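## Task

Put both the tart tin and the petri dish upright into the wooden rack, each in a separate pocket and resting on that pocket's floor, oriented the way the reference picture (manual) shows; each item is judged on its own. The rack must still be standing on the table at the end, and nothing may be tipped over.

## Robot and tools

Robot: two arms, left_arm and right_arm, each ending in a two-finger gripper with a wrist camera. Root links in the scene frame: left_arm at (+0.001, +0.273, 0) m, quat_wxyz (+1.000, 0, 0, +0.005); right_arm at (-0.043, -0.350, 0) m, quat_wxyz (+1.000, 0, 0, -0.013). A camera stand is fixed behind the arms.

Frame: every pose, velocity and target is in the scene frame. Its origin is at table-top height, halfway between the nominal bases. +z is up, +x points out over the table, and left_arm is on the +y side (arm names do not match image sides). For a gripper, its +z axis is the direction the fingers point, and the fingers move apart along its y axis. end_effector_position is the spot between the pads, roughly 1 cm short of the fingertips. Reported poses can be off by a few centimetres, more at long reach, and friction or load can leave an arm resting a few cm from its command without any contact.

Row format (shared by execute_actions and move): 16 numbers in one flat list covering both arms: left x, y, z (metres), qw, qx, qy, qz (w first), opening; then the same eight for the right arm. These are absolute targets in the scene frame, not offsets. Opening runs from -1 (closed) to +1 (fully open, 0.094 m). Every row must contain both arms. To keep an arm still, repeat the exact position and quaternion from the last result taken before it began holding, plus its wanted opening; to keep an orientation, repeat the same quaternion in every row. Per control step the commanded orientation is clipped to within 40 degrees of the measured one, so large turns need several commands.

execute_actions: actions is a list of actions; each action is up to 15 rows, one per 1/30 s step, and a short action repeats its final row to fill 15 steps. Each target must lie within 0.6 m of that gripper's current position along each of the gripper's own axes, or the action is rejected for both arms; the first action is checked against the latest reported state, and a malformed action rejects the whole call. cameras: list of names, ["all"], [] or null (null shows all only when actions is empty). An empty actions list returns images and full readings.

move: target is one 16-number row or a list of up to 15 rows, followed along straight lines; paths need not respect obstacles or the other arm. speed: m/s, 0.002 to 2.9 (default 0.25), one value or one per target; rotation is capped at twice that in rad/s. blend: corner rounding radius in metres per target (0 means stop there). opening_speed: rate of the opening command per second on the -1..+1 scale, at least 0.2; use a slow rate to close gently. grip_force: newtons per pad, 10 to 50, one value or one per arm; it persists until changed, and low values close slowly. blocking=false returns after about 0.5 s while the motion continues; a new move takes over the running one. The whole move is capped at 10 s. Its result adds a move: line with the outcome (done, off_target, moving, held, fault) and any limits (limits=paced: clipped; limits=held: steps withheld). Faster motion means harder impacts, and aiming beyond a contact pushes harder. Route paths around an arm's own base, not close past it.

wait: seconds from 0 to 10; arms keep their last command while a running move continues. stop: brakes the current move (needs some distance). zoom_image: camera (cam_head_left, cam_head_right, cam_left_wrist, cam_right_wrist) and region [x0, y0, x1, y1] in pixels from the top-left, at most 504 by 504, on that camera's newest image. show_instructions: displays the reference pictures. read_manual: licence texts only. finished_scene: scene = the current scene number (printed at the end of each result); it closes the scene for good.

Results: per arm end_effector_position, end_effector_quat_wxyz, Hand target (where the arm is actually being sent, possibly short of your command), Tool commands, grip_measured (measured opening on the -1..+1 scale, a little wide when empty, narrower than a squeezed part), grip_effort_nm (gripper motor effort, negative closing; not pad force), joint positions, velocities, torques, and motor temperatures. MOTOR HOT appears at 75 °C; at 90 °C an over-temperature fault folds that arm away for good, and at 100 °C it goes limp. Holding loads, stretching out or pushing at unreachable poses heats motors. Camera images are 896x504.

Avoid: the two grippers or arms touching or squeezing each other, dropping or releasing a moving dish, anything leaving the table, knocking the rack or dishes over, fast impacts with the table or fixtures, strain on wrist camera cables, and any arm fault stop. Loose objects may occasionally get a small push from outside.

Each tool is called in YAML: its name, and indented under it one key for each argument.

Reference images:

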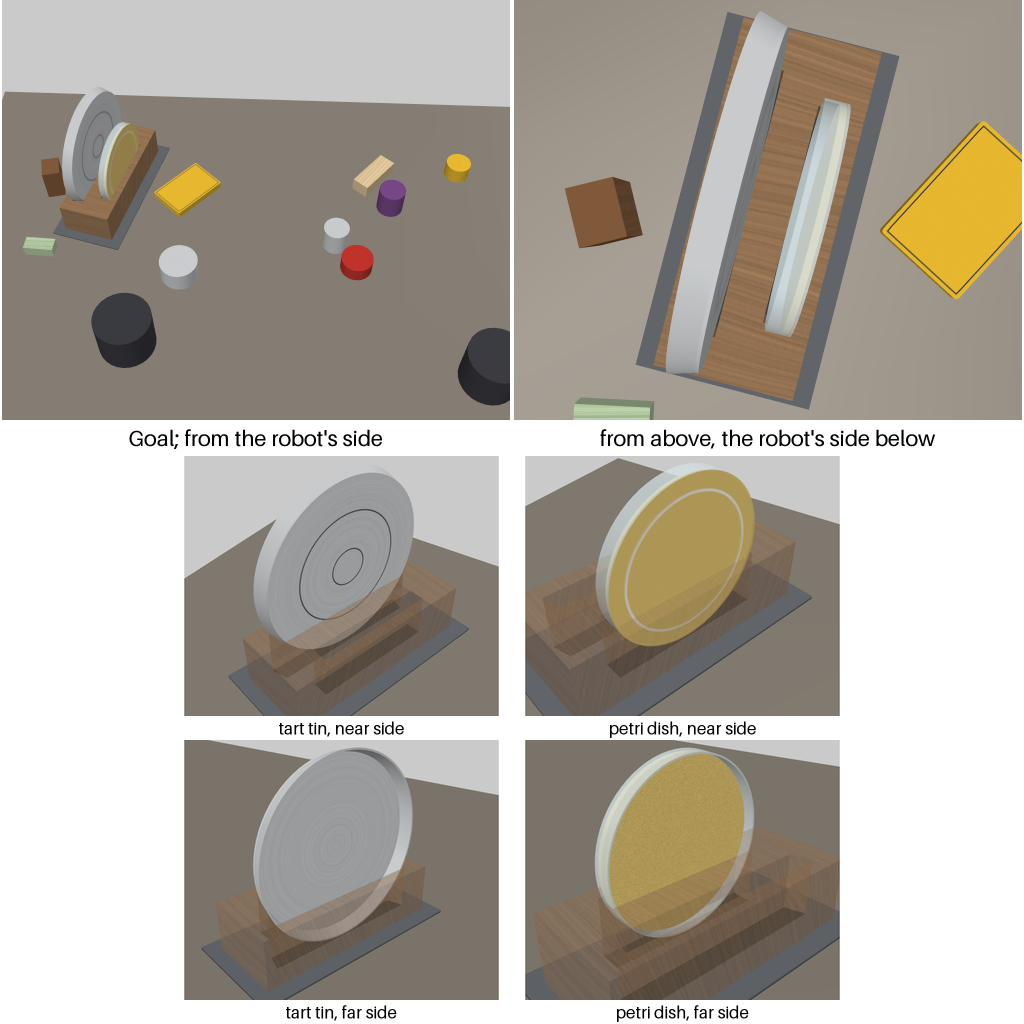

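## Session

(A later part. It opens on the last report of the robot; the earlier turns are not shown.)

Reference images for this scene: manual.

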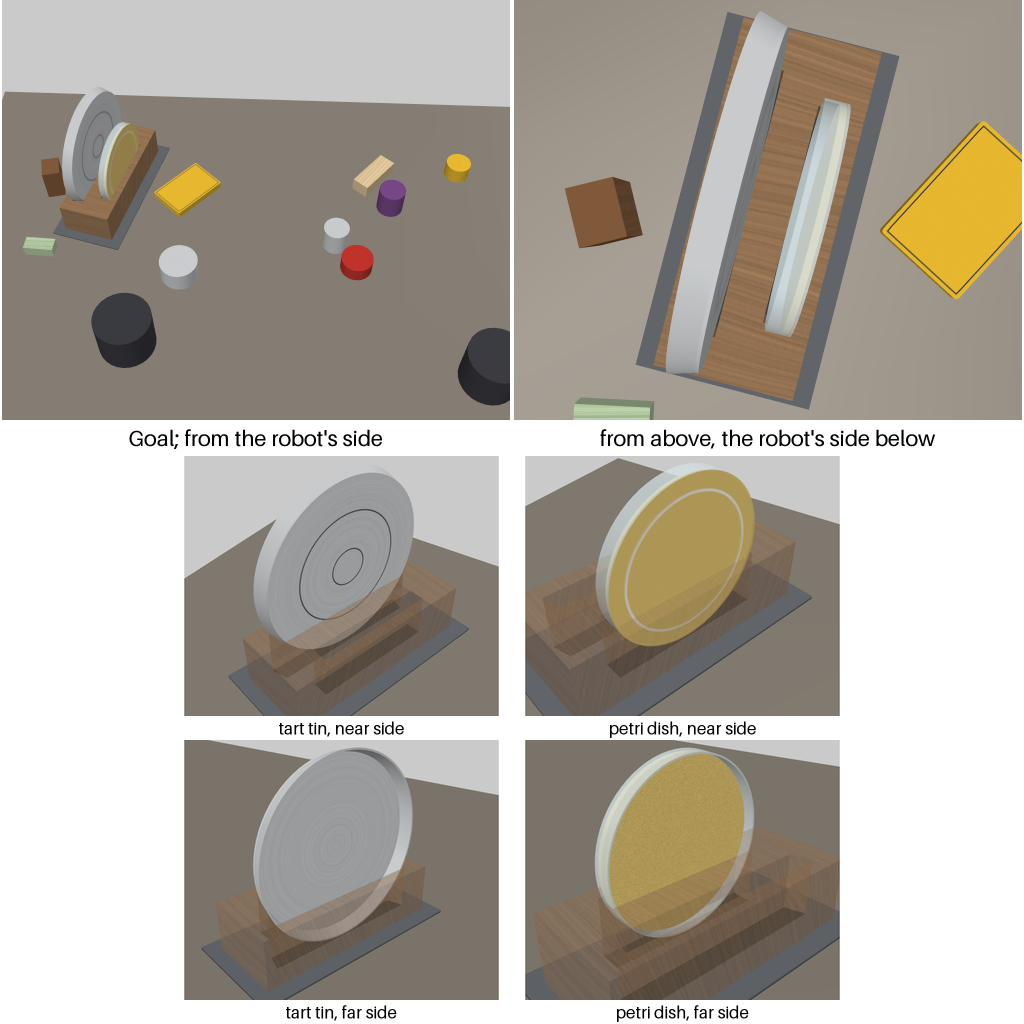

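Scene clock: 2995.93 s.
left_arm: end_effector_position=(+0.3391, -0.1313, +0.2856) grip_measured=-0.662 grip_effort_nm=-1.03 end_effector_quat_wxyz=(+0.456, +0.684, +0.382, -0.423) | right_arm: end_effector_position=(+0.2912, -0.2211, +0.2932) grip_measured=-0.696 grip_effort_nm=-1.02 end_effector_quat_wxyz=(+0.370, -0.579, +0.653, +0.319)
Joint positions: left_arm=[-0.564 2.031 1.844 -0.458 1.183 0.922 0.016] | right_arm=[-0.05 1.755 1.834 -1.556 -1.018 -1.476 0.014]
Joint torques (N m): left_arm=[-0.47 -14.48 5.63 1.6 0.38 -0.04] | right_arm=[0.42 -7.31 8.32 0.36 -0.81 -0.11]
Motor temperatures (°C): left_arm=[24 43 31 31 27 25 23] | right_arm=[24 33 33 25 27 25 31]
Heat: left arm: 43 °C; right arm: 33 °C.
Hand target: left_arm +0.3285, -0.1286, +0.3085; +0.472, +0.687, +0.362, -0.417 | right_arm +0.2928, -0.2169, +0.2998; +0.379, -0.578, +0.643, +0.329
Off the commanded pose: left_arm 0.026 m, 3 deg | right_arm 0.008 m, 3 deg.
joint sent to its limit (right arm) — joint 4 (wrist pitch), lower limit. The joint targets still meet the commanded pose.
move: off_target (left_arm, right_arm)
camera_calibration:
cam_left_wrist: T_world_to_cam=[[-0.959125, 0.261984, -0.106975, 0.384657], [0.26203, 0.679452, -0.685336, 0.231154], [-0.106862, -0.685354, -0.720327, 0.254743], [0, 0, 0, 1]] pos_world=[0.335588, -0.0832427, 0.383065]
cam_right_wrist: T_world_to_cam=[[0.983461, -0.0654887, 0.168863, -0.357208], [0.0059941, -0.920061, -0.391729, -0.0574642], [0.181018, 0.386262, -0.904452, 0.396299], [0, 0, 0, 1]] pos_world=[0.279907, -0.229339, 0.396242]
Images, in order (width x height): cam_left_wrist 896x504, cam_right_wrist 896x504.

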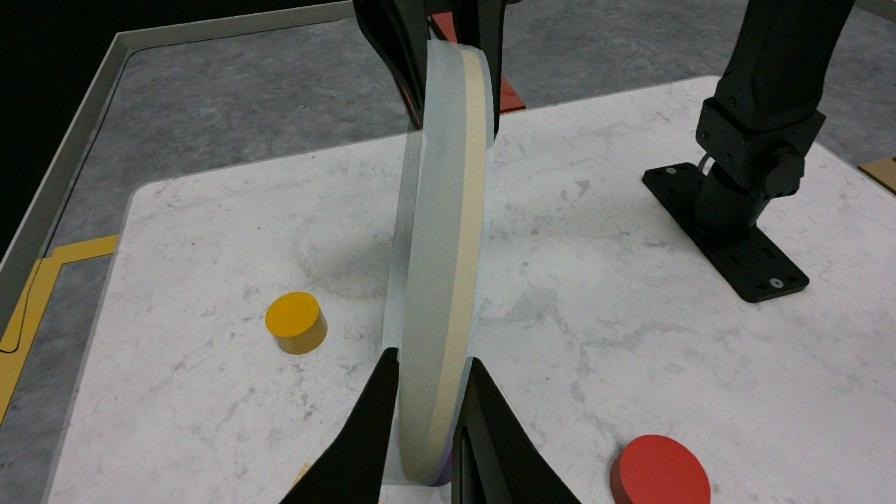

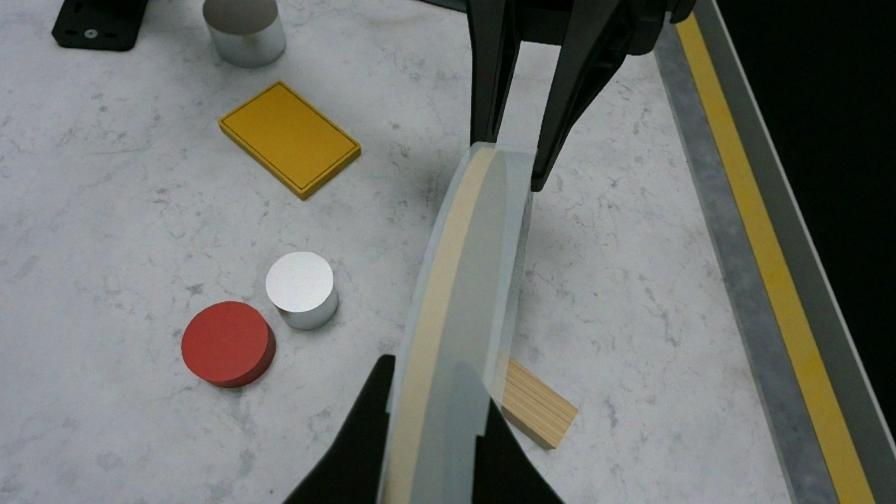

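move:
  target:
    - [0.3285,-0.1285,0.309,0.4723,0.6870,0.3624,-0.4168,-0.86,0.293,-0.217,0.30,0.3686,-0.5851,0.6385,0.3378,-0.35]
    - [0.3285,-0.1285,0.309,0.4723,0.6870,0.3624,-0.4168,-0.86,0.283,-0.31,0.345,0.3686,-0.5851,0.6385,0.3378,-0.35]
  speed: [0.05,0.1]
  opening_speed: 0.4
  cameras: ["cam_left_wrist","cam_right_wrist"]

Scene clock: 3009.63 s.
left_arm: end_effector_position=(+0.3415, -0.1312, +0.2812) grip_measured=-0.667 grip_effort_nm=-1.03 end_effector_quat_wxyz=(+0.454, +0.684, +0.390, -0.416) | right_arm: end_effector_position=(+0.2900, -0.3133, +0.3385) grip_measured=-0.352 grip_effort_nm=0.09 end_effector_quat_wxyz=(+0.467, -0.507, +0.691, +0.216)
Joint positions: left_arm=[-0.564 2.031 1.838 -0.459 1.164 0.922 0.016] | right_arm=[-0.357 1.619 1.828 -1.556 -1.067 -1.517 0.03]
Joint torques (N m): left_arm=[-0.49 -14.48 6.15 1.61 0.58 -0.03] | right_arm=[-0.53 -8.85 4.98 0.57 -0.75 -0.16]
Heat: left arm: 44 °C; right arm: 33 °C.
Hand target: left_arm +0.3285, -0.1286, +0.3082; +0.472, +0.687, +0.362, -0.417 | right_arm +0.2834, -0.3095, +0.3446; +0.477, -0.505, +0.684, +0.222
Off the commanded pose: left_arm 0.031 m, 4 deg | right_arm 0.010 m, 21 deg.
joint sent to its limit (right arm) — joint 4 (wrist pitch), lower limit. The joint targets are off in orientation, not in position.
move: off_target (left_arm, right_arm)
camera_calibration:
cam_left_wrist: T_world_to_cam=[[-0.96313, 0.248516, -0.103051, 0.384922], [0.251119, 0.692989, -0.6758, 0.230256], [-0.0965341, -0.676761, -0.729846, 0.252145], [0, 0, 0, 1]] pos_world=[0.337249, -0.0845828, 0.3793]
cam_right_wrist: T_world_to_cam=[[0.88511, -0.328973, 0.329177, -0.478002], [-0.178696, -0.893348, -0.412306, -0.0556895], [0.429707, 0.306113, -0.849498, 0.357128], [0, 0, 0, 1]] pos_world=[0.259672, -0.316321, 0.437765]
Images, in order (width x height): cam_left_wrist 896x504, cam_right_wrist 896x504.

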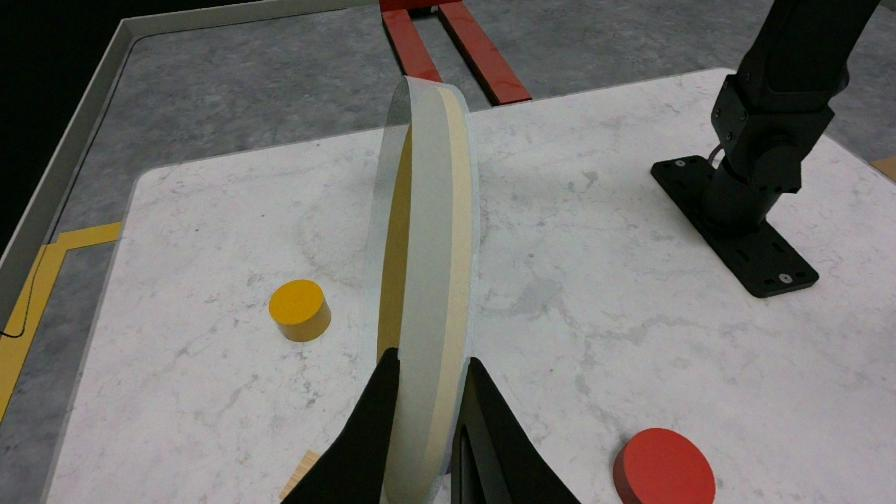

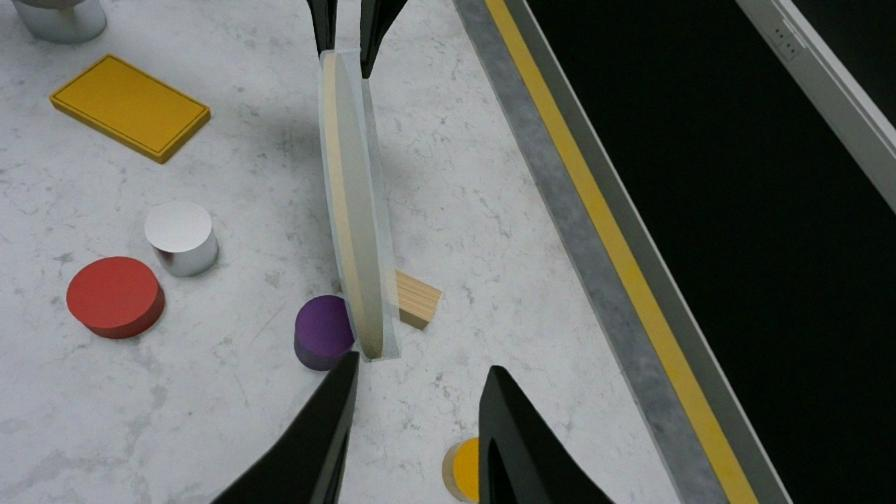

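move:
  target:
    - [0.30,0.02,0.345,0.4653,0.4217,0.7304,-0.2687,-0.86,0.27,-0.31,0.345,0.3686,-0.5851,0.6385,0.3378,-0.35]
    - [0.31,0.23,0.335,0.4126,0.1961,0.8848,-0.0915,-0.86,0.25,-0.27,0.32,0.5,-0.5,0.5,0.5,-0.35]
    - [0.345,0.295,0.285,0.3794,0.1206,0.9160,-0.0499,-0.86,0.25,-0.24,0.30,0.5,-0.5,0.5,0.5,0.0]
  speed: 0.2
  blend: [0.04,0.04,0]
  cameras: ["cam_left_wrist","cam_right_wrist","cam_head_left"]

Scene clock: 3042.17 s.
left_arm: end_effector_position=(+0.3387, +0.2930, +0.2763) grip_measured=-0.668 grip_effort_nm=-1.03 end_effector_quat_wxyz=(+0.359, +0.113, +0.925, -0.058) | right_arm: end_effector_position=(+0.2491, -0.2413, +0.2997) grip_measured=-0.002 grip_effort_nm=0.09 end_effector_quat_wxyz=(+0.536, -0.464, +0.575, +0.409)
Joint positions: left_arm=[0.227 1.294 1.425 -1.028 0.343 0.361 0.016] | right_arm=[-0.234 1.574 1.343 -1.559 -1.476 -1.819 0.047]
Joint torques (N m): left_arm=[0.39 -3.74 6.11 1.89 0.2 0.1] | right_arm=[0.64 -5.49 5.23 -0.11 -0.85 -0.19]
Heat: left arm: 44 °C; right arm: 34 °C.
Hand target: left_arm +0.3446, +0.2950, +0.2852; +0.379, +0.121, +0.916, -0.050 | right_arm +0.2503, -0.2395, +0.3000; +0.541, -0.453, +0.570, +0.421
Off the commanded pose: left_arm 0.011 m, 3 deg | right_arm 0.002 m, 15 deg.
joint sent to its limit (right arm) — joint 4 (wrist pitch), lower limit. The joint targets are off in orientation, not in position.
move: off_target (left_arm, right_arm); target 3's new opening was sent with right_arm's hand 0.002 m and 15 deg from that target
camera_calibration:
cam_left_wrist: T_world_to_cam=[[-0.103534, -0.98095, 0.164371, 0.271529], [-0.985925, 0.0794062, -0.147126, 0.386403], [0.131271, -0.17729, -0.975365, 0.379668], [0, 0, 0, 1]] pos_world=[0.359238, 0.302985, 0.382533]
cam_right_wrist: T_world_to_cam=[[0.949829, -0.245783, 0.193432, -0.360783], [-0.0172485, -0.658669, -0.752235, 0.103688], [0.312294, 0.711158, -0.629862, 0.380941], [0, 0, 0, 1]] pos_world=[0.225505, -0.291288, 0.387725]
Images, in order (width x height): cam_head_left 896x504, cam_left_wrist 896x504, cam_right_wrist 896x504.

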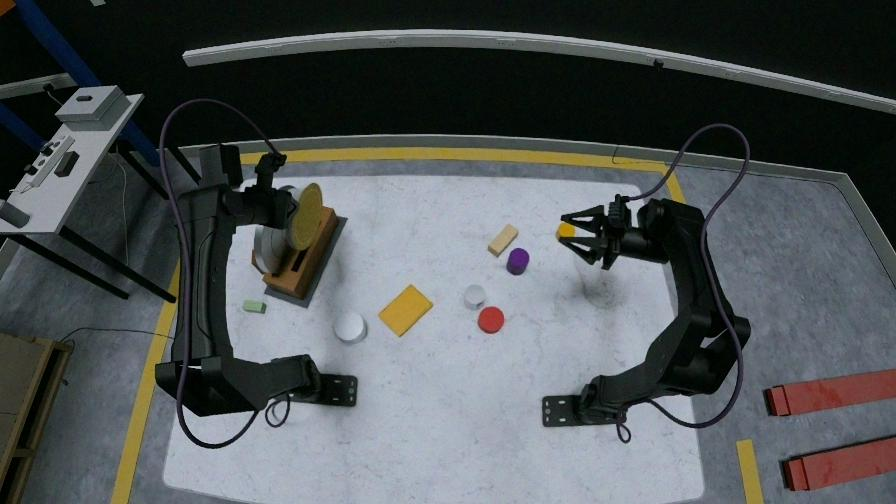

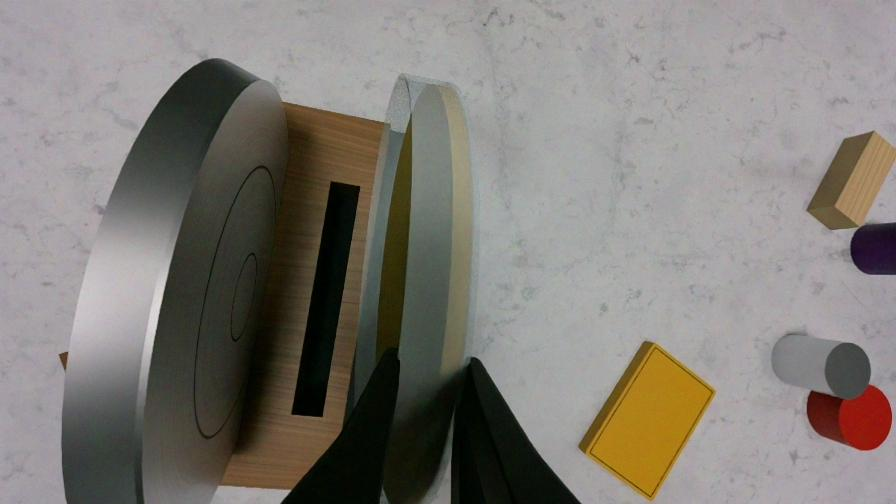

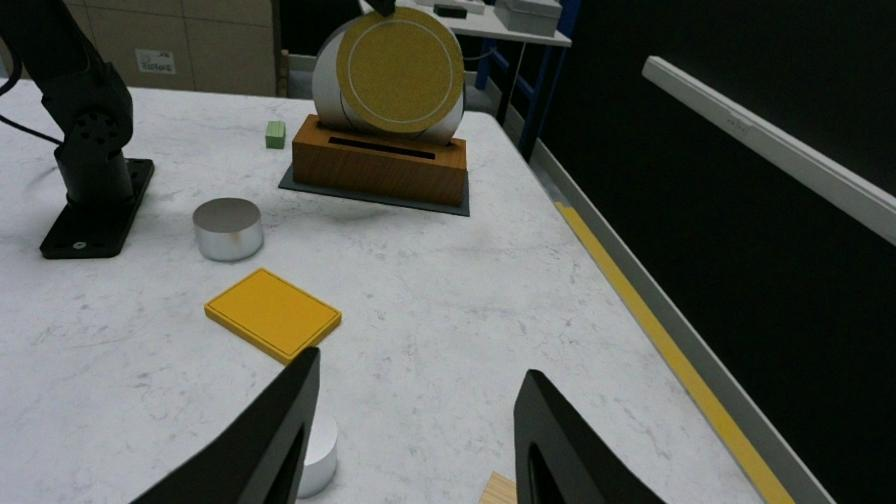

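zoom_image:
  camera: "cam_left_wrist"
  region: [280, 60, 480, 260]

zoom_image:
  camera: "cam_left_wrist"
  region: [280, 250, 480, 450]

zoom_image:
  camera: "cam_right_wrist"
  region: [280, 60, 480, 180]

Scaled by 2.520 from the camera's 896x504 image, which has a finer 1280x720 frame.

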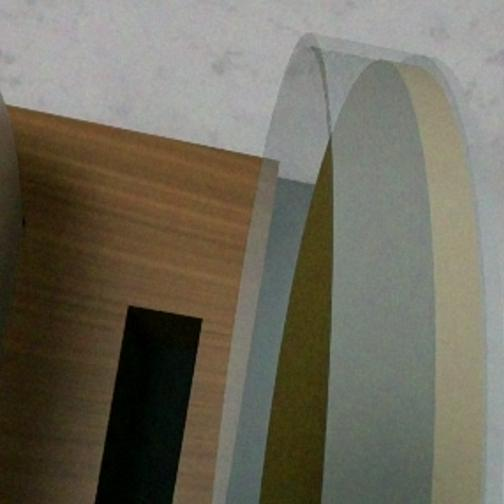

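Scaled by 2.520 from the camera's 896x504 image, which has a finer 1280x720 frame.

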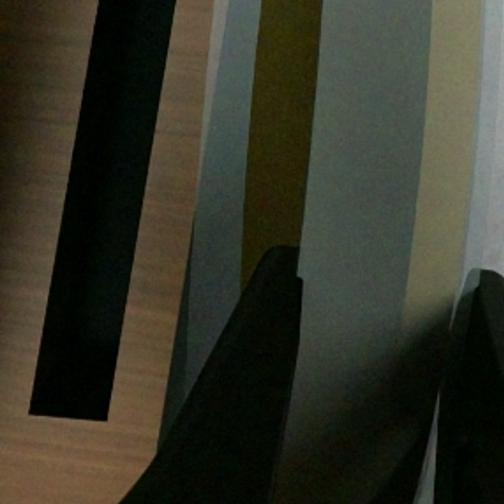

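Scaled by 2.520 from the camera's 896x504 image, which has a finer 1280x720 frame.

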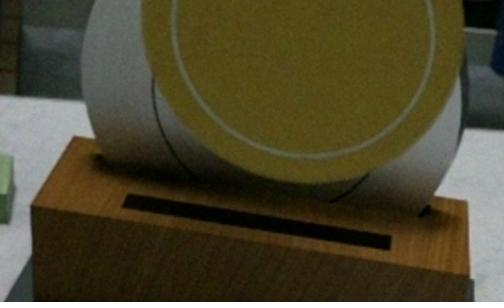

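move:
  target:
    - [0.337,0.333,0.285,0.3789,0.1302,0.9147,-0.0539,-0.86,0.25,-0.24,0.30,0.5,-0.5,0.5,0.5,0.0]
    - [0.337,0.333,0.232,0.3789,0.1302,0.9147,-0.0539,-0.86,0.25,-0.24,0.30,0.5,-0.5,0.5,0.5,0.0]
  speed: 0.1
  blend: [0.01,0]
  cameras: ["cam_left_wrist","cam_right_wrist"]

zoom_image:
  camera: "cam_right_wrist"
  region: [280, 60, 480, 180]

zoom_image:
  camera: "cam_left_wrist"
  region: [280, 60, 480, 260]

zoom_image:
  camera: "cam_left_wrist"
  region: [280, 250, 480, 450]

Scene clock: 3140.80 s.
left_arm: end_effector_position=(+0.3311, +0.3335, +0.2134) grip_measured=-0.668 grip_effort_nm=-1.03 end_effector_quat_wxyz=(+0.340, +0.120, +0.931, -0.062) | right_arm: end_effector_position=(+0.2491, -0.2413, +0.2997) grip_measured=-0.002 grip_effort_nm=0.09 end_effector_quat_wxyz=(+0.536, -0.464, +0.575, +0.409)
Joint positions: left_arm=[0.402 1.308 1.213 -0.906 0.443 0.538 0.016] | right_arm=[-0.234 1.574 1.343 -1.559 -1.476 -1.819 0.047]
Joint torques (N m): left_arm=[0.64 -6.58 5.96 1.83 0.53 0.01] | right_arm=[0.59 -5.48 5.22 -0.12 -0.87 -0.18]
Motor temperatures (°C): left_arm=[24 35 31 35 27 25 26] | right_arm=[24 32 31 25 28 25 28]
Heat: left arm: 35 °C; right arm: 32 °C.
Hand target: left_arm +0.3361, +0.3327, +0.2321; +0.378, +0.131, +0.915, -0.054 | right_arm +0.2503, -0.2395, +0.3000; +0.541, -0.453, +0.570, +0.421
Off the commanded pose: left_arm 0.020 m, 5 deg | right_arm 0.002 m, 15 deg.
joint sent to its limit (right arm) — joint 4 (wrist pitch), lower limit. The joint targets are off in orientation, not in position.
move: off_target (left_arm, right_arm)
camera_calibration:
cam_left_wrist: T_world_to_cam=[[-0.113448, -0.979491, 0.166512, 0.323247], [-0.989474, 0.0962306, -0.108079, 0.353618], [0.0898385, -0.17702, -0.980098, 0.341129], [0, 0, 0, 1]] pos_world=[0.355921, 0.342976, 0.318734]
cam_right_wrist: T_world_to_cam=[[0.949829, -0.245783, 0.193432, -0.360783], [-0.0172485, -0.658669, -0.752235, 0.103688], [0.312294, 0.711158, -0.629862, 0.380941], [0, 0, 0, 1]] pos_world=[0.225505, -0.291288, 0.387725]
Images, in order (width x height): cam_left_wrist 896x504, cam_right_wrist 896x504.

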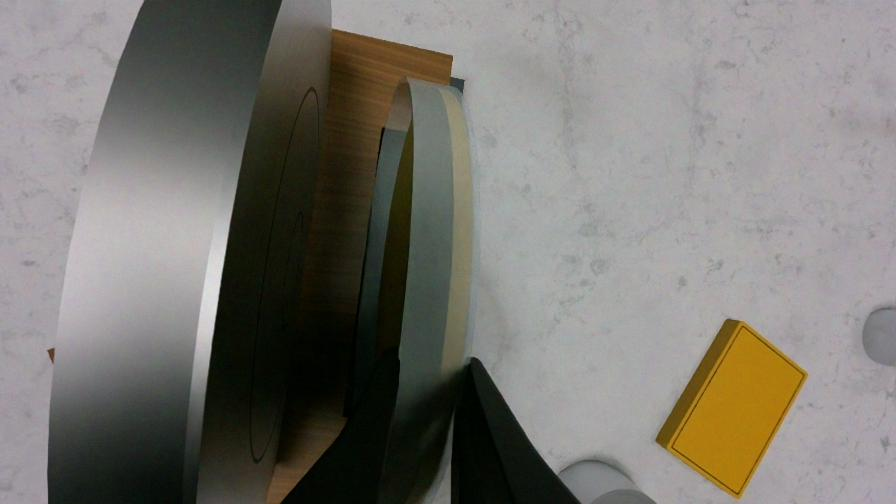

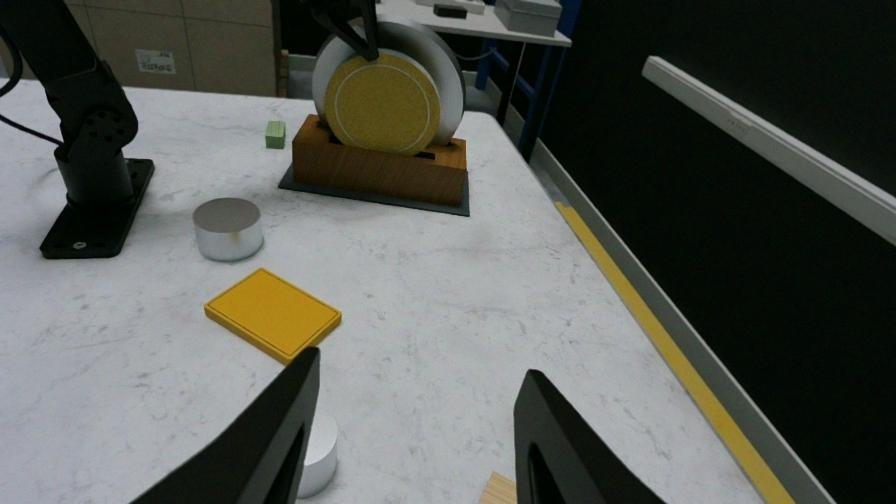

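Scaled by 2.520 from the camera's 896x504 image, which has a finer 1280x720 frame.

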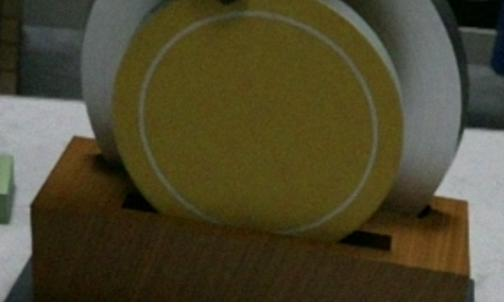

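Scaled by 2.520 from the camera's 896x504 image, which has a finer 1280x720 frame.

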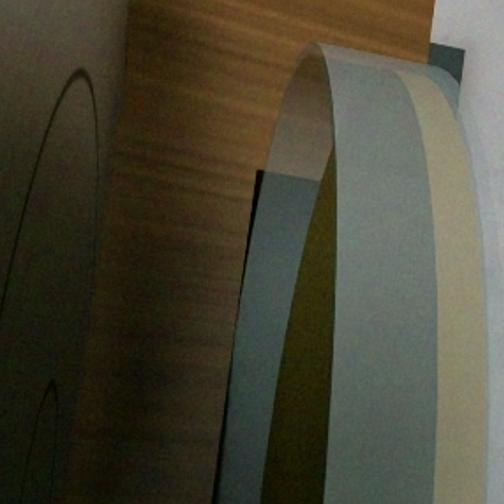

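Scaled by 2.520 from the camera's 896x504 image, which has a finer 1280x720 frame.

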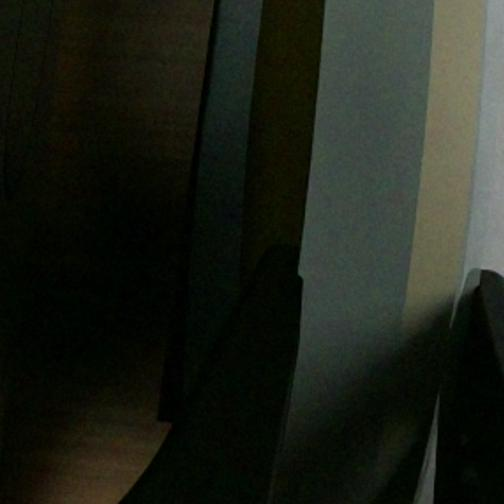

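move:
  target: [0.341,0.3323,0.210,0.3789,0.1302,0.9147,-0.0539,-0.86,0.25,-0.24,0.30,0.5,-0.5,0.5,0.5,0.0]
  speed: 0.06
  cameras: ["cam_left_wrist","cam_right_wrist"]

zoom_image:
  camera: "cam_right_wrist"
  region: [280, 60, 480, 180]

zoom_image:
  camera: "cam_left_wrist"
  region: [280, 60, 480, 260]

Scene clock: 3165.10 s.
left_arm: end_effector_position=(+0.3369, +0.3339, +0.1972) grip_measured=-0.668 grip_effort_nm=-1.03 end_effector_quat_wxyz=(+0.352, +0.125, +0.926, -0.061) | right_arm: end_effector_position=(+0.2491, -0.2413, +0.2997) grip_measured=-0.002 grip_effort_nm=0.09 end_effector_quat_wxyz=(+0.536, -0.464, +0.575, +0.409)
Joint positions: left_arm=[0.402 1.305 1.129 -0.801 0.455 0.538 0.016] | right_arm=[-0.234 1.574 1.343 -1.559 -1.476 -1.819 0.047]
Joint torques (N m): left_arm=[-0.2 -6.15 5.61 1.78 0.34 -0.09] | right_arm=[0.62 -5.48 5.22 -0.12 -0.86 -0.19]
Heat: left arm: 35 °C; right arm: 32 °C.
Hand target: left_arm +0.3406, +0.3321, +0.2101; +0.378, +0.131, +0.915, -0.054 | right_arm +0.2503, -0.2395, +0.3000; +0.541, -0.453, +0.570, +0.421
Off the commanded pose: left_arm 0.014 m, 3 deg | right_arm 0.002 m, 15 deg.
joint sent to its limit (right arm) — joint 4 (wrist pitch), lower limit. The joint targets are off in orientation, not in position.
move: off_target (left_arm, right_arm)
camera_calibration:
cam_left_wrist: T_world_to_cam=[[-0.124771, -0.978816, 0.162332, 0.331389], [-0.985465, 0.103244, -0.134908, 0.359269], [0.11529, -0.176805, -0.97747, 0.315573], [0, 0, 0, 1]] pos_world=[0.359012, 0.343071, 0.303136]
cam_right_wrist: T_world_to_cam=[[0.949829, -0.245783, 0.193432, -0.360783], [-0.0172485, -0.658669, -0.752235, 0.103688], [0.312294, 0.711158, -0.629862, 0.380941], [0, 0, 0, 1]] pos_world=[0.225505, -0.291288, 0.387725]
Images, in order (width x height): cam_left_wrist 896x504, cam_right_wrist 896x504.

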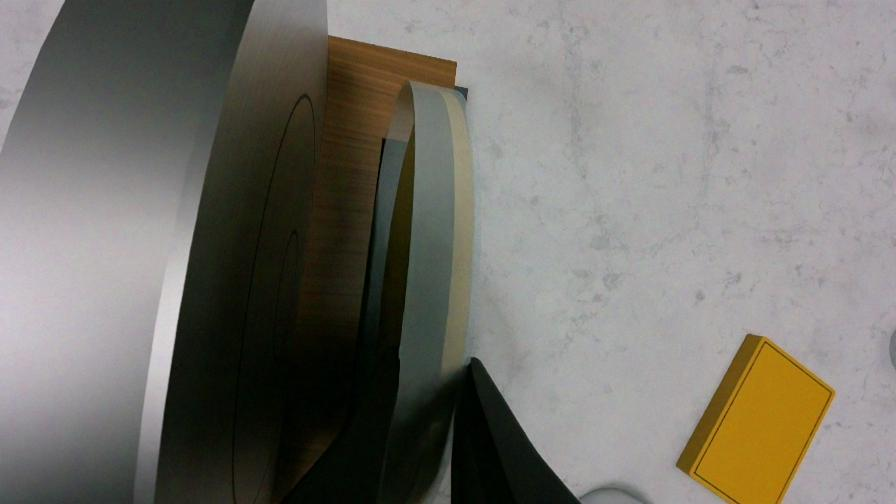

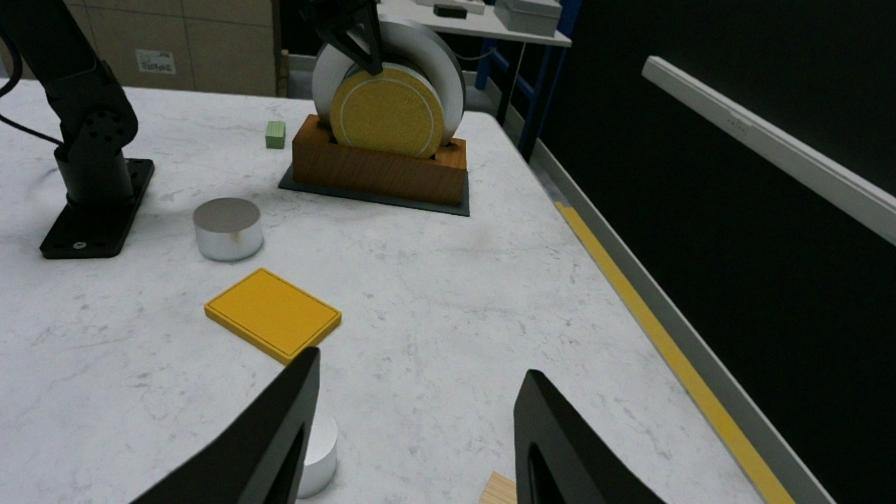

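Scaled by 2.520 from the camera's 896x504 image, which has a finer 1280x720 frame.

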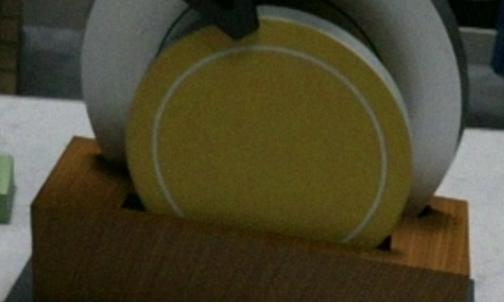

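Scaled by 2.520 from the camera's 896x504 image, which has a finer 1280x720 frame.

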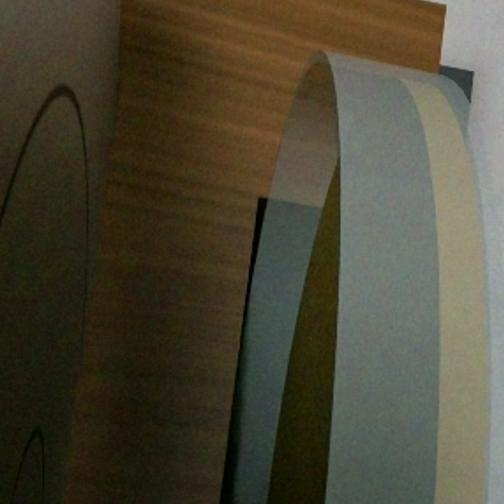

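move:
  target: [0.3365,0.3325,0.190,0.3789,0.1302,0.9147,-0.0539,-0.86,0.25,-0.24,0.30,0.5,-0.5,0.5,0.5,0.0]
  speed: 0.06
  cameras: ["cam_right_wrist"]

zoom_image:
  camera: "cam_right_wrist"
  region: [280, 60, 480, 180]

Scene clock: 3178.43 s.
left_arm: end_effector_position=(+0.3376, +0.3323, +0.1866) grip_measured=-0.668 grip_effort_nm=-1.03 end_effector_quat_wxyz=(+0.369, +0.130, +0.918, -0.057) | right_arm: end_effector_position=(+0.2491, -0.2413, +0.2997) grip_measured=-0.002 grip_effort_nm=0.09 end_effector_quat_wxyz=(+0.536, -0.464, +0.575, +0.409)
Joint positions: left_arm=[0.402 1.276 1.044 -0.707 0.466 0.538 0.016] | right_arm=[-0.234 1.574 1.343 -1.559 -1.476 -1.819 0.047]
Joint torques (N m): left_arm=[0.5 -5.08 5.14 1.58 0.26 -0.04] | right_arm=[0.61 -5.5 5.23 -0.11 -0.87 -0.19]
Heat: left arm: 35 °C; right arm: 32 °C.
Hand target: left_arm +0.3365, +0.3325, +0.1900; +0.379, +0.130, +0.915, -0.054 | right_arm +0.2503, -0.2395, +0.3000; +0.541, -0.453, +0.570, +0.421
Off the commanded pose: left_arm 0.004 m, 1 deg | right_arm 0.002 m, 15 deg.
joint sent to its limit (right arm) — joint 4 (wrist pitch), lower limit. The joint targets are off in orientation, not in position.
move: off_target (right_arm)
camera_calibration:
cam_right_wrist: T_world_to_cam=[[0.949829, -0.245783, 0.193432, -0.360783], [-0.0172485, -0.658669, -0.752235, 0.103688], [0.312294, 0.711158, -0.629862, 0.380941], [0, 0, 0, 1]] pos_world=[0.225505, -0.291288, 0.387725]
Images, in order (width x height): cam_right_wrist 896x504.

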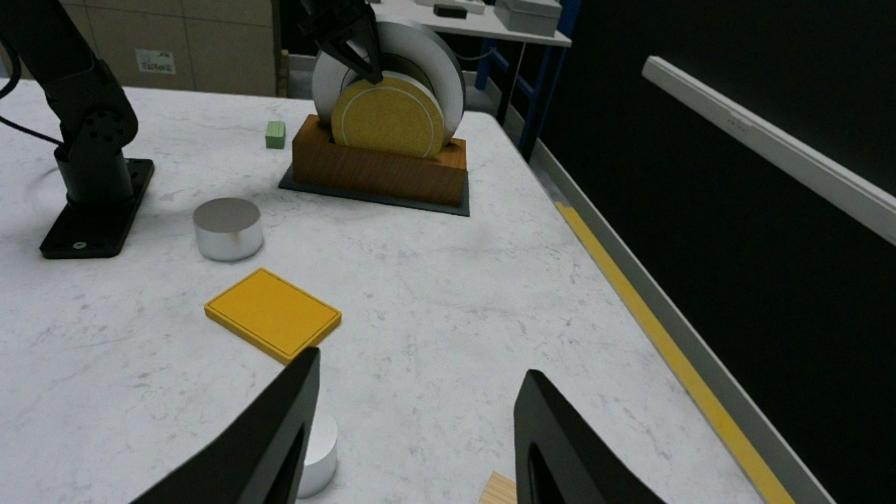

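Scaled by 2.520 from the camera's 896x504 image, which has a finer 1280x720 frame.

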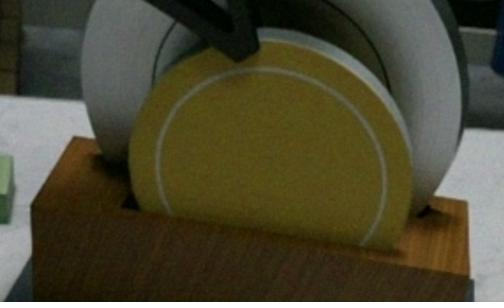

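move:
  target:
    - [0.328,0.335,0.205,0.3789,0.1302,0.9147,-0.0539,-0.86,0.25,-0.24,0.30,0.5,-0.5,0.5,0.5,0.0]
    - [0.328,0.335,0.186,0.3789,0.1302,0.9147,-0.0539,-0.86,0.25,-0.24,0.30,0.5,-0.5,0.5,0.5,0.0]
  speed: 0.06
  cameras: ["cam_right_wrist"]

zoom_image:
  camera: "cam_right_wrist"
  region: [280, 60, 480, 180]

Scene clock: 3201.73 s.
left_arm: end_effector_position=(+0.3321, +0.3345, +0.1848) grip_measured=-0.668 grip_effort_nm=-1.03 end_effector_quat_wxyz=(+0.376, +0.132, +0.916, -0.056) | right_arm: end_effector_position=(+0.2491, -0.2413, +0.2997) grip_measured=-0.002 grip_effort_nm=0.09 end_effector_quat_wxyz=(+0.536, -0.464, +0.575, +0.409)
Joint positions: left_arm=[0.424 1.253 1.014 -0.696 0.485 0.559 0.016] | right_arm=[-0.234 1.574 1.343 -1.559 -1.476 -1.819 0.047]
Joint torques (N m): left_arm=[0.75 -5 5.07 1.43 0.24 0] | right_arm=[0.64 -5.48 5.2 -0.12 -0.85 -0.18]
Heat: left arm: 35 °C; right arm: 31 °C.
Hand target: left_arm +0.3281, +0.3350, +0.1860; +0.379, +0.130, +0.915, -0.054 | right_arm +0.2503, -0.2395, +0.3000; +0.541, -0.453, +0.570, +0.421
Off the commanded pose: left_arm 0.004 m, 1 deg | right_arm 0.002 m, 15 deg.
joint sent to its limit (right arm) — joint 4 (wrist pitch), lower limit. The joint targets are off in orientation, not in position.
move: off_target (right_arm)
camera_calibration:
cam_right_wrist: T_world_to_cam=[[0.949829, -0.245783, 0.193432, -0.360783], [-0.0172485, -0.658669, -0.752235, 0.103688], [0.312294, 0.711158, -0.629862, 0.380941], [0, 0, 0, 1]] pos_world=[0.225505, -0.291288, 0.387725]
Images, in order (width x height): cam_right_wrist 896x504.

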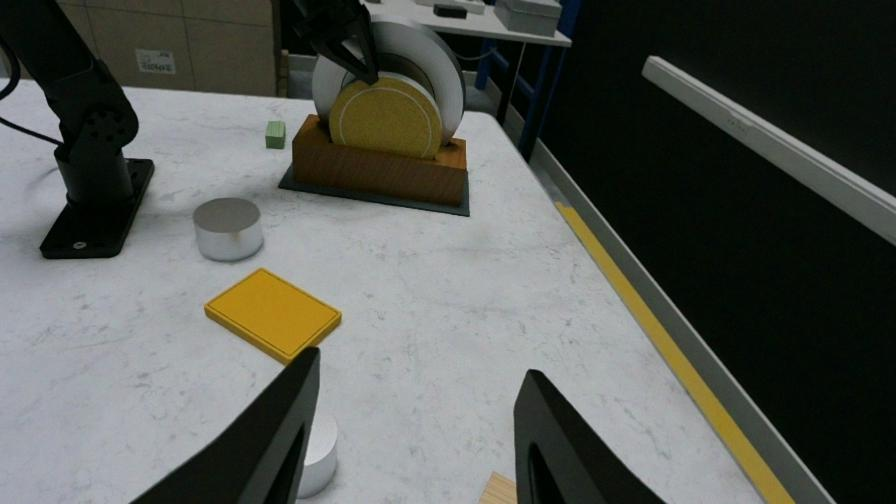

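Scaled by 2.520 from the camera's 896x504 image, which has a finer 1280x720 frame.

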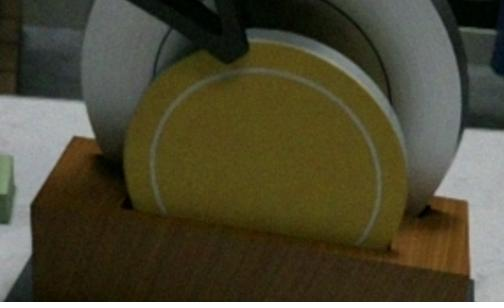

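move:
  target: [0.328,0.335,0.172,0.3789,0.1302,0.9147,-0.0539,-0.86,0.25,-0.24,0.30,0.5,-0.5,0.5,0.5,0.0]
  speed: 0.06
  cameras: ["cam_right_wrist"]

zoom_image:
  camera: "cam_right_wrist"
  region: [280, 60, 480, 180]

Scene clock: 3219.73 s.
left_arm: end_effector_position=(+0.3322, +0.3338, +0.1788) grip_measured=-0.668 grip_effort_nm=-1.03 end_effector_quat_wxyz=(+0.385, +0.135, +0.911, -0.054) | right_arm: end_effector_position=(+0.2491, -0.2413, +0.2997) grip_measured=-0.002 grip_effort_nm=0.09 end_effector_quat_wxyz=(+0.536, -0.464, +0.575, +0.409)
Joint positions: left_arm=[0.426 1.239 0.967 -0.642 0.494 0.559 0.016] | right_arm=[-0.234 1.574 1.343 -1.559 -1.476 -1.819 0.047]
Joint torques (N m): left_arm=[0.54 -3.64 4.4 1.49 0.14 0] | right_arm=[0.58 -5.5 5.19 -0.11 -0.87 -0.18]
Heat: left arm: 34 °C; right arm: 31 °C.
Hand target: left_arm +0.3281, +0.3349, +0.1721; +0.379, +0.130, +0.915, -0.054 | right_arm +0.2503, -0.2395, +0.3000; +0.541, -0.453, +0.570, +0.421
Off the commanded pose: left_arm 0.008 m, 1 deg | right_arm 0.002 m, 15 deg.
joint sent to its limit (right arm) — joint 4 (wrist pitch), lower limit. The joint targets are off in orientation, not in position.
move: off_target (right_arm)
camera_calibration:
cam_right_wrist: T_world_to_cam=[[0.949829, -0.245783, 0.193432, -0.360783], [-0.0172485, -0.658669, -0.752235, 0.103688], [0.312294, 0.711158, -0.629862, 0.380941], [0, 0, 0, 1]] pos_world=[0.225505, -0.291288, 0.387725]
Images, in order (width x height): cam_right_wrist 896x504.

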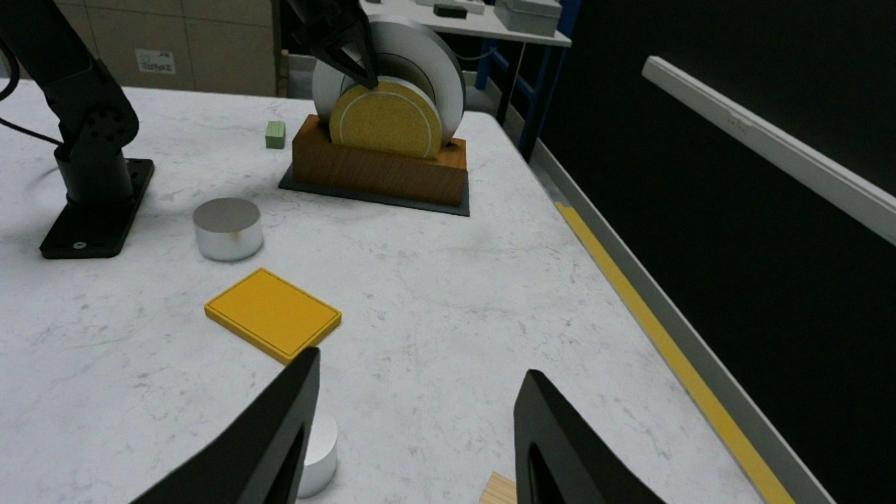

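Scaled by 2.520 from the camera's 896x504 image, which has a finer 1280x720 frame.

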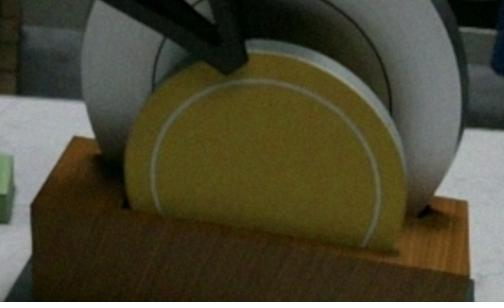

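move:
  target:
    - [0.322,0.3365,0.180,0.3789,0.1302,0.9147,-0.0539,-0.86,0.25,-0.24,0.30,0.5,-0.5,0.5,0.5,0.0]
    - [0.322,0.3365,0.168,0.3789,0.1302,0.9147,-0.0539,-0.86,0.25,-0.24,0.30,0.5,-0.5,0.5,0.5,0.0]
  speed: 0.06
  cameras: ["cam_right_wrist"]

zoom_image:
  camera: "cam_right_wrist"
  region: [280, 60, 480, 180]

Scene clock: 3241.37 s.
left_arm: end_effector_position=(+0.3295, +0.3359, +0.1758) grip_measured=-0.668 grip_effort_nm=-1.03 end_effector_quat_wxyz=(+0.390, +0.134, +0.909, -0.054) | right_arm: end_effector_position=(+0.2491, -0.2413, +0.2997) grip_measured=-0.002 grip_effort_nm=0.09 end_effector_quat_wxyz=(+0.536, -0.464, +0.575, +0.409)
Joint positions: left_arm=[0.442 1.227 0.941 -0.624 0.508 0.568 0.016] | right_arm=[-0.234 1.574 1.343 -1.559 -1.476 -1.819 0.047]
Joint torques (N m): left_arm=[0.66 -3.9 4.48 1.33 0.12 0.06] | right_arm=[0.61 -5.46 5.24 -0.12 -0.87 -0.19]
Heat: left arm: 34 °C; right arm: 31 °C.
Hand target: left_arm +0.3222, +0.3363, +0.1681; +0.379, +0.130, +0.915, -0.054 | right_arm +0.2503, -0.2395, +0.3000; +0.541, -0.453, +0.570, +0.421
Off the commanded pose: left_arm 0.011 m, 2 deg | right_arm 0.002 m, 15 deg.
joint sent to its limit (right arm) — joint 4 (wrist pitch), lower limit. The joint targets are off in orientation, not in position.
move: off_target (left_arm, right_arm)
camera_calibration:
cam_right_wrist: T_world_to_cam=[[0.949829, -0.245783, 0.193432, -0.360783], [-0.0172485, -0.658669, -0.752235, 0.103688], [0.312294, 0.711158, -0.629862, 0.380941], [0, 0, 0, 1]] pos_world=[0.225505, -0.291288, 0.387725]
Images, in order (width x height): cam_right_wrist 896x504.

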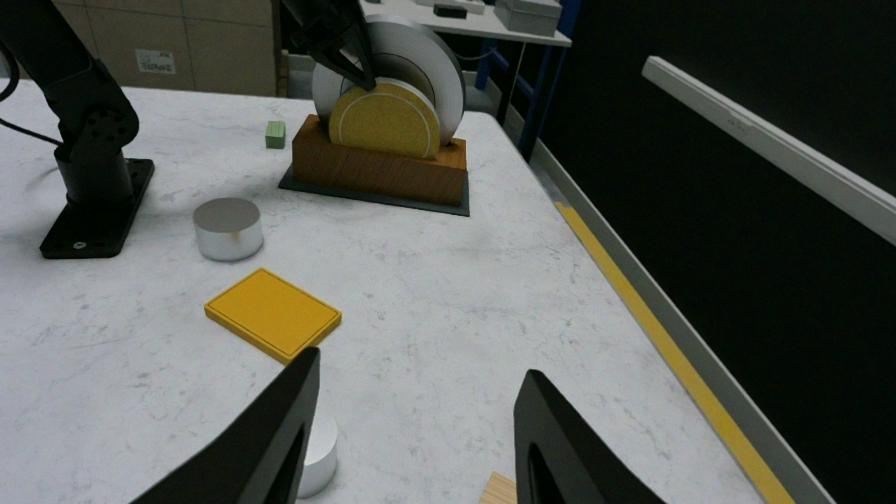

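Scaled by 2.520 from the camera's 896x504 image, which has a finer 1280x720 frame.

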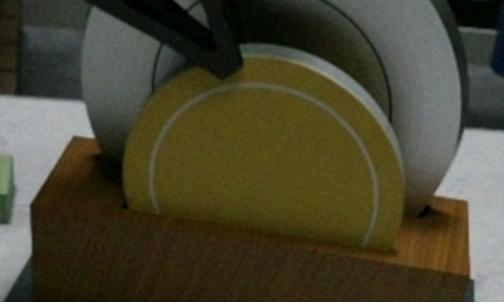

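move:
  target: [0.327,0.3363,0.176,0.3789,0.1302,0.9147,-0.0539,-0.40,0.25,-0.24,0.30,0.5,-0.5,0.5,0.5,0.0]
  speed: 0.05
  opening_speed: 0.4
  cameras: ["cam_right_wrist","cam_left_wrist"]

zoom_image:
  camera: "cam_right_wrist"
  region: [280, 60, 480, 180]

Scene clock: 3252.57 s.
left_arm: end_effector_position=(+0.3238, +0.3357, +0.1696) grip_measured=-0.403 grip_effort_nm=0.15 end_effector_quat_wxyz=(+0.375, +0.128, +0.916, -0.056) | right_arm: end_effector_position=(+0.2491, -0.2413, +0.2997) grip_measured=-0.002 grip_effort_nm=0.09 end_effector_quat_wxyz=(+0.536, -0.464, +0.575, +0.409)
Joint positions: left_arm=[0.442 1.227 0.938 -0.653 0.493 0.568 0.028] | right_arm=[-0.234 1.574 1.343 -1.559 -1.476 -1.819 0.047]
Joint torques (N m): left_arm=[-0.23 -2.74 8.14 1.37 0.2 -0.03] | right_arm=[0.61 -5.46 5.23 -0.11 -0.87 -0.18]
Heat: left arm: 34 °C; right arm: 31 °C.
Hand target: left_arm +0.3269, +0.3362, +0.1760; +0.379, +0.130, +0.915, -0.054 | right_arm +0.2503, -0.2395, +0.3000; +0.541, -0.453, +0.570, +0.421
Off the commanded pose: left_arm 0.007 m, 1 deg | right_arm 0.002 m, 15 deg.
joint sent to its limit (right arm) — joint 4 (wrist pitch), lower limit. The joint targets are off in orientation, not in position.
move: off_target (right_arm)
camera_calibration:
cam_left_wrist: T_world_to_cam=[[-0.135597, -0.979271, 0.150475, 0.341559], [-0.977079, 0.107017, -0.184021, 0.346773], [0.164103, -0.171978, -0.971336, 0.272016], [0, 0, 0, 1]] pos_world=[0.3405, 0.344148, 0.276637]
cam_right_wrist: T_world_to_cam=[[0.949829, -0.245783, 0.193432, -0.360783], [-0.0172485, -0.658669, -0.752235, 0.103688], [0.312294, 0.711158, -0.629862, 0.380941], [0, 0, 0, 1]] pos_world=[0.225505, -0.291288, 0.387725]
Images, in order (width x height): cam_left_wrist 896x504, cam_right_wrist 896x504.

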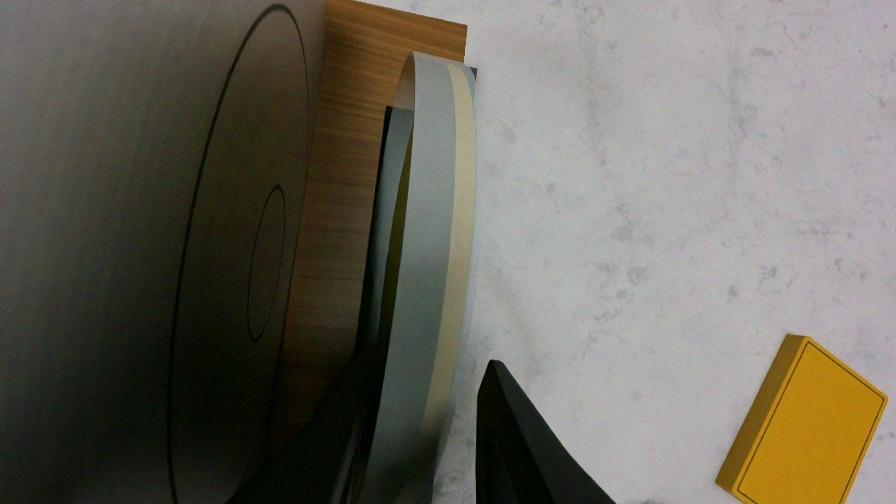

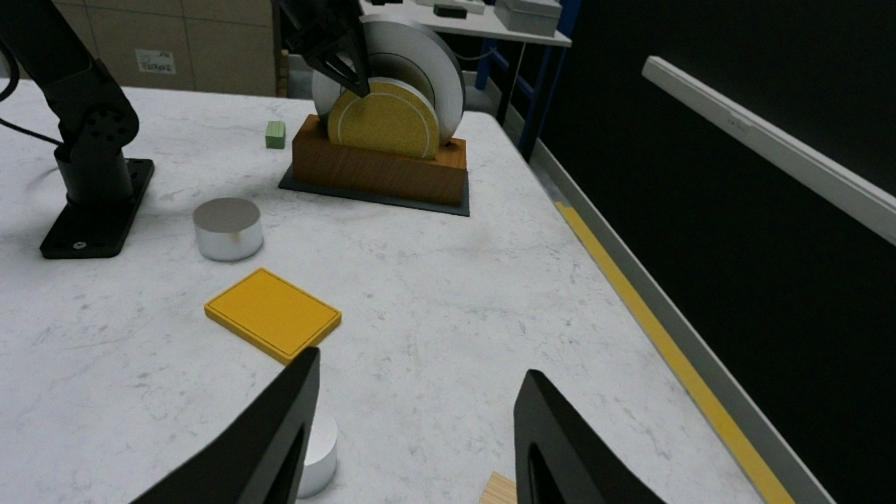

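Scaled by 2.520 from the camera's 896x504 image, which has a finer 1280x720 frame.

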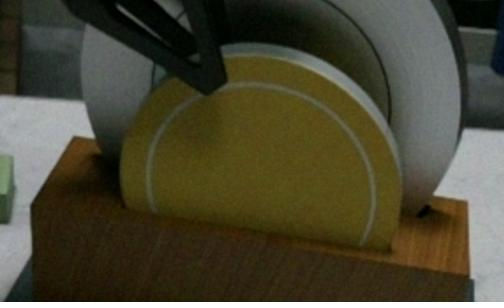

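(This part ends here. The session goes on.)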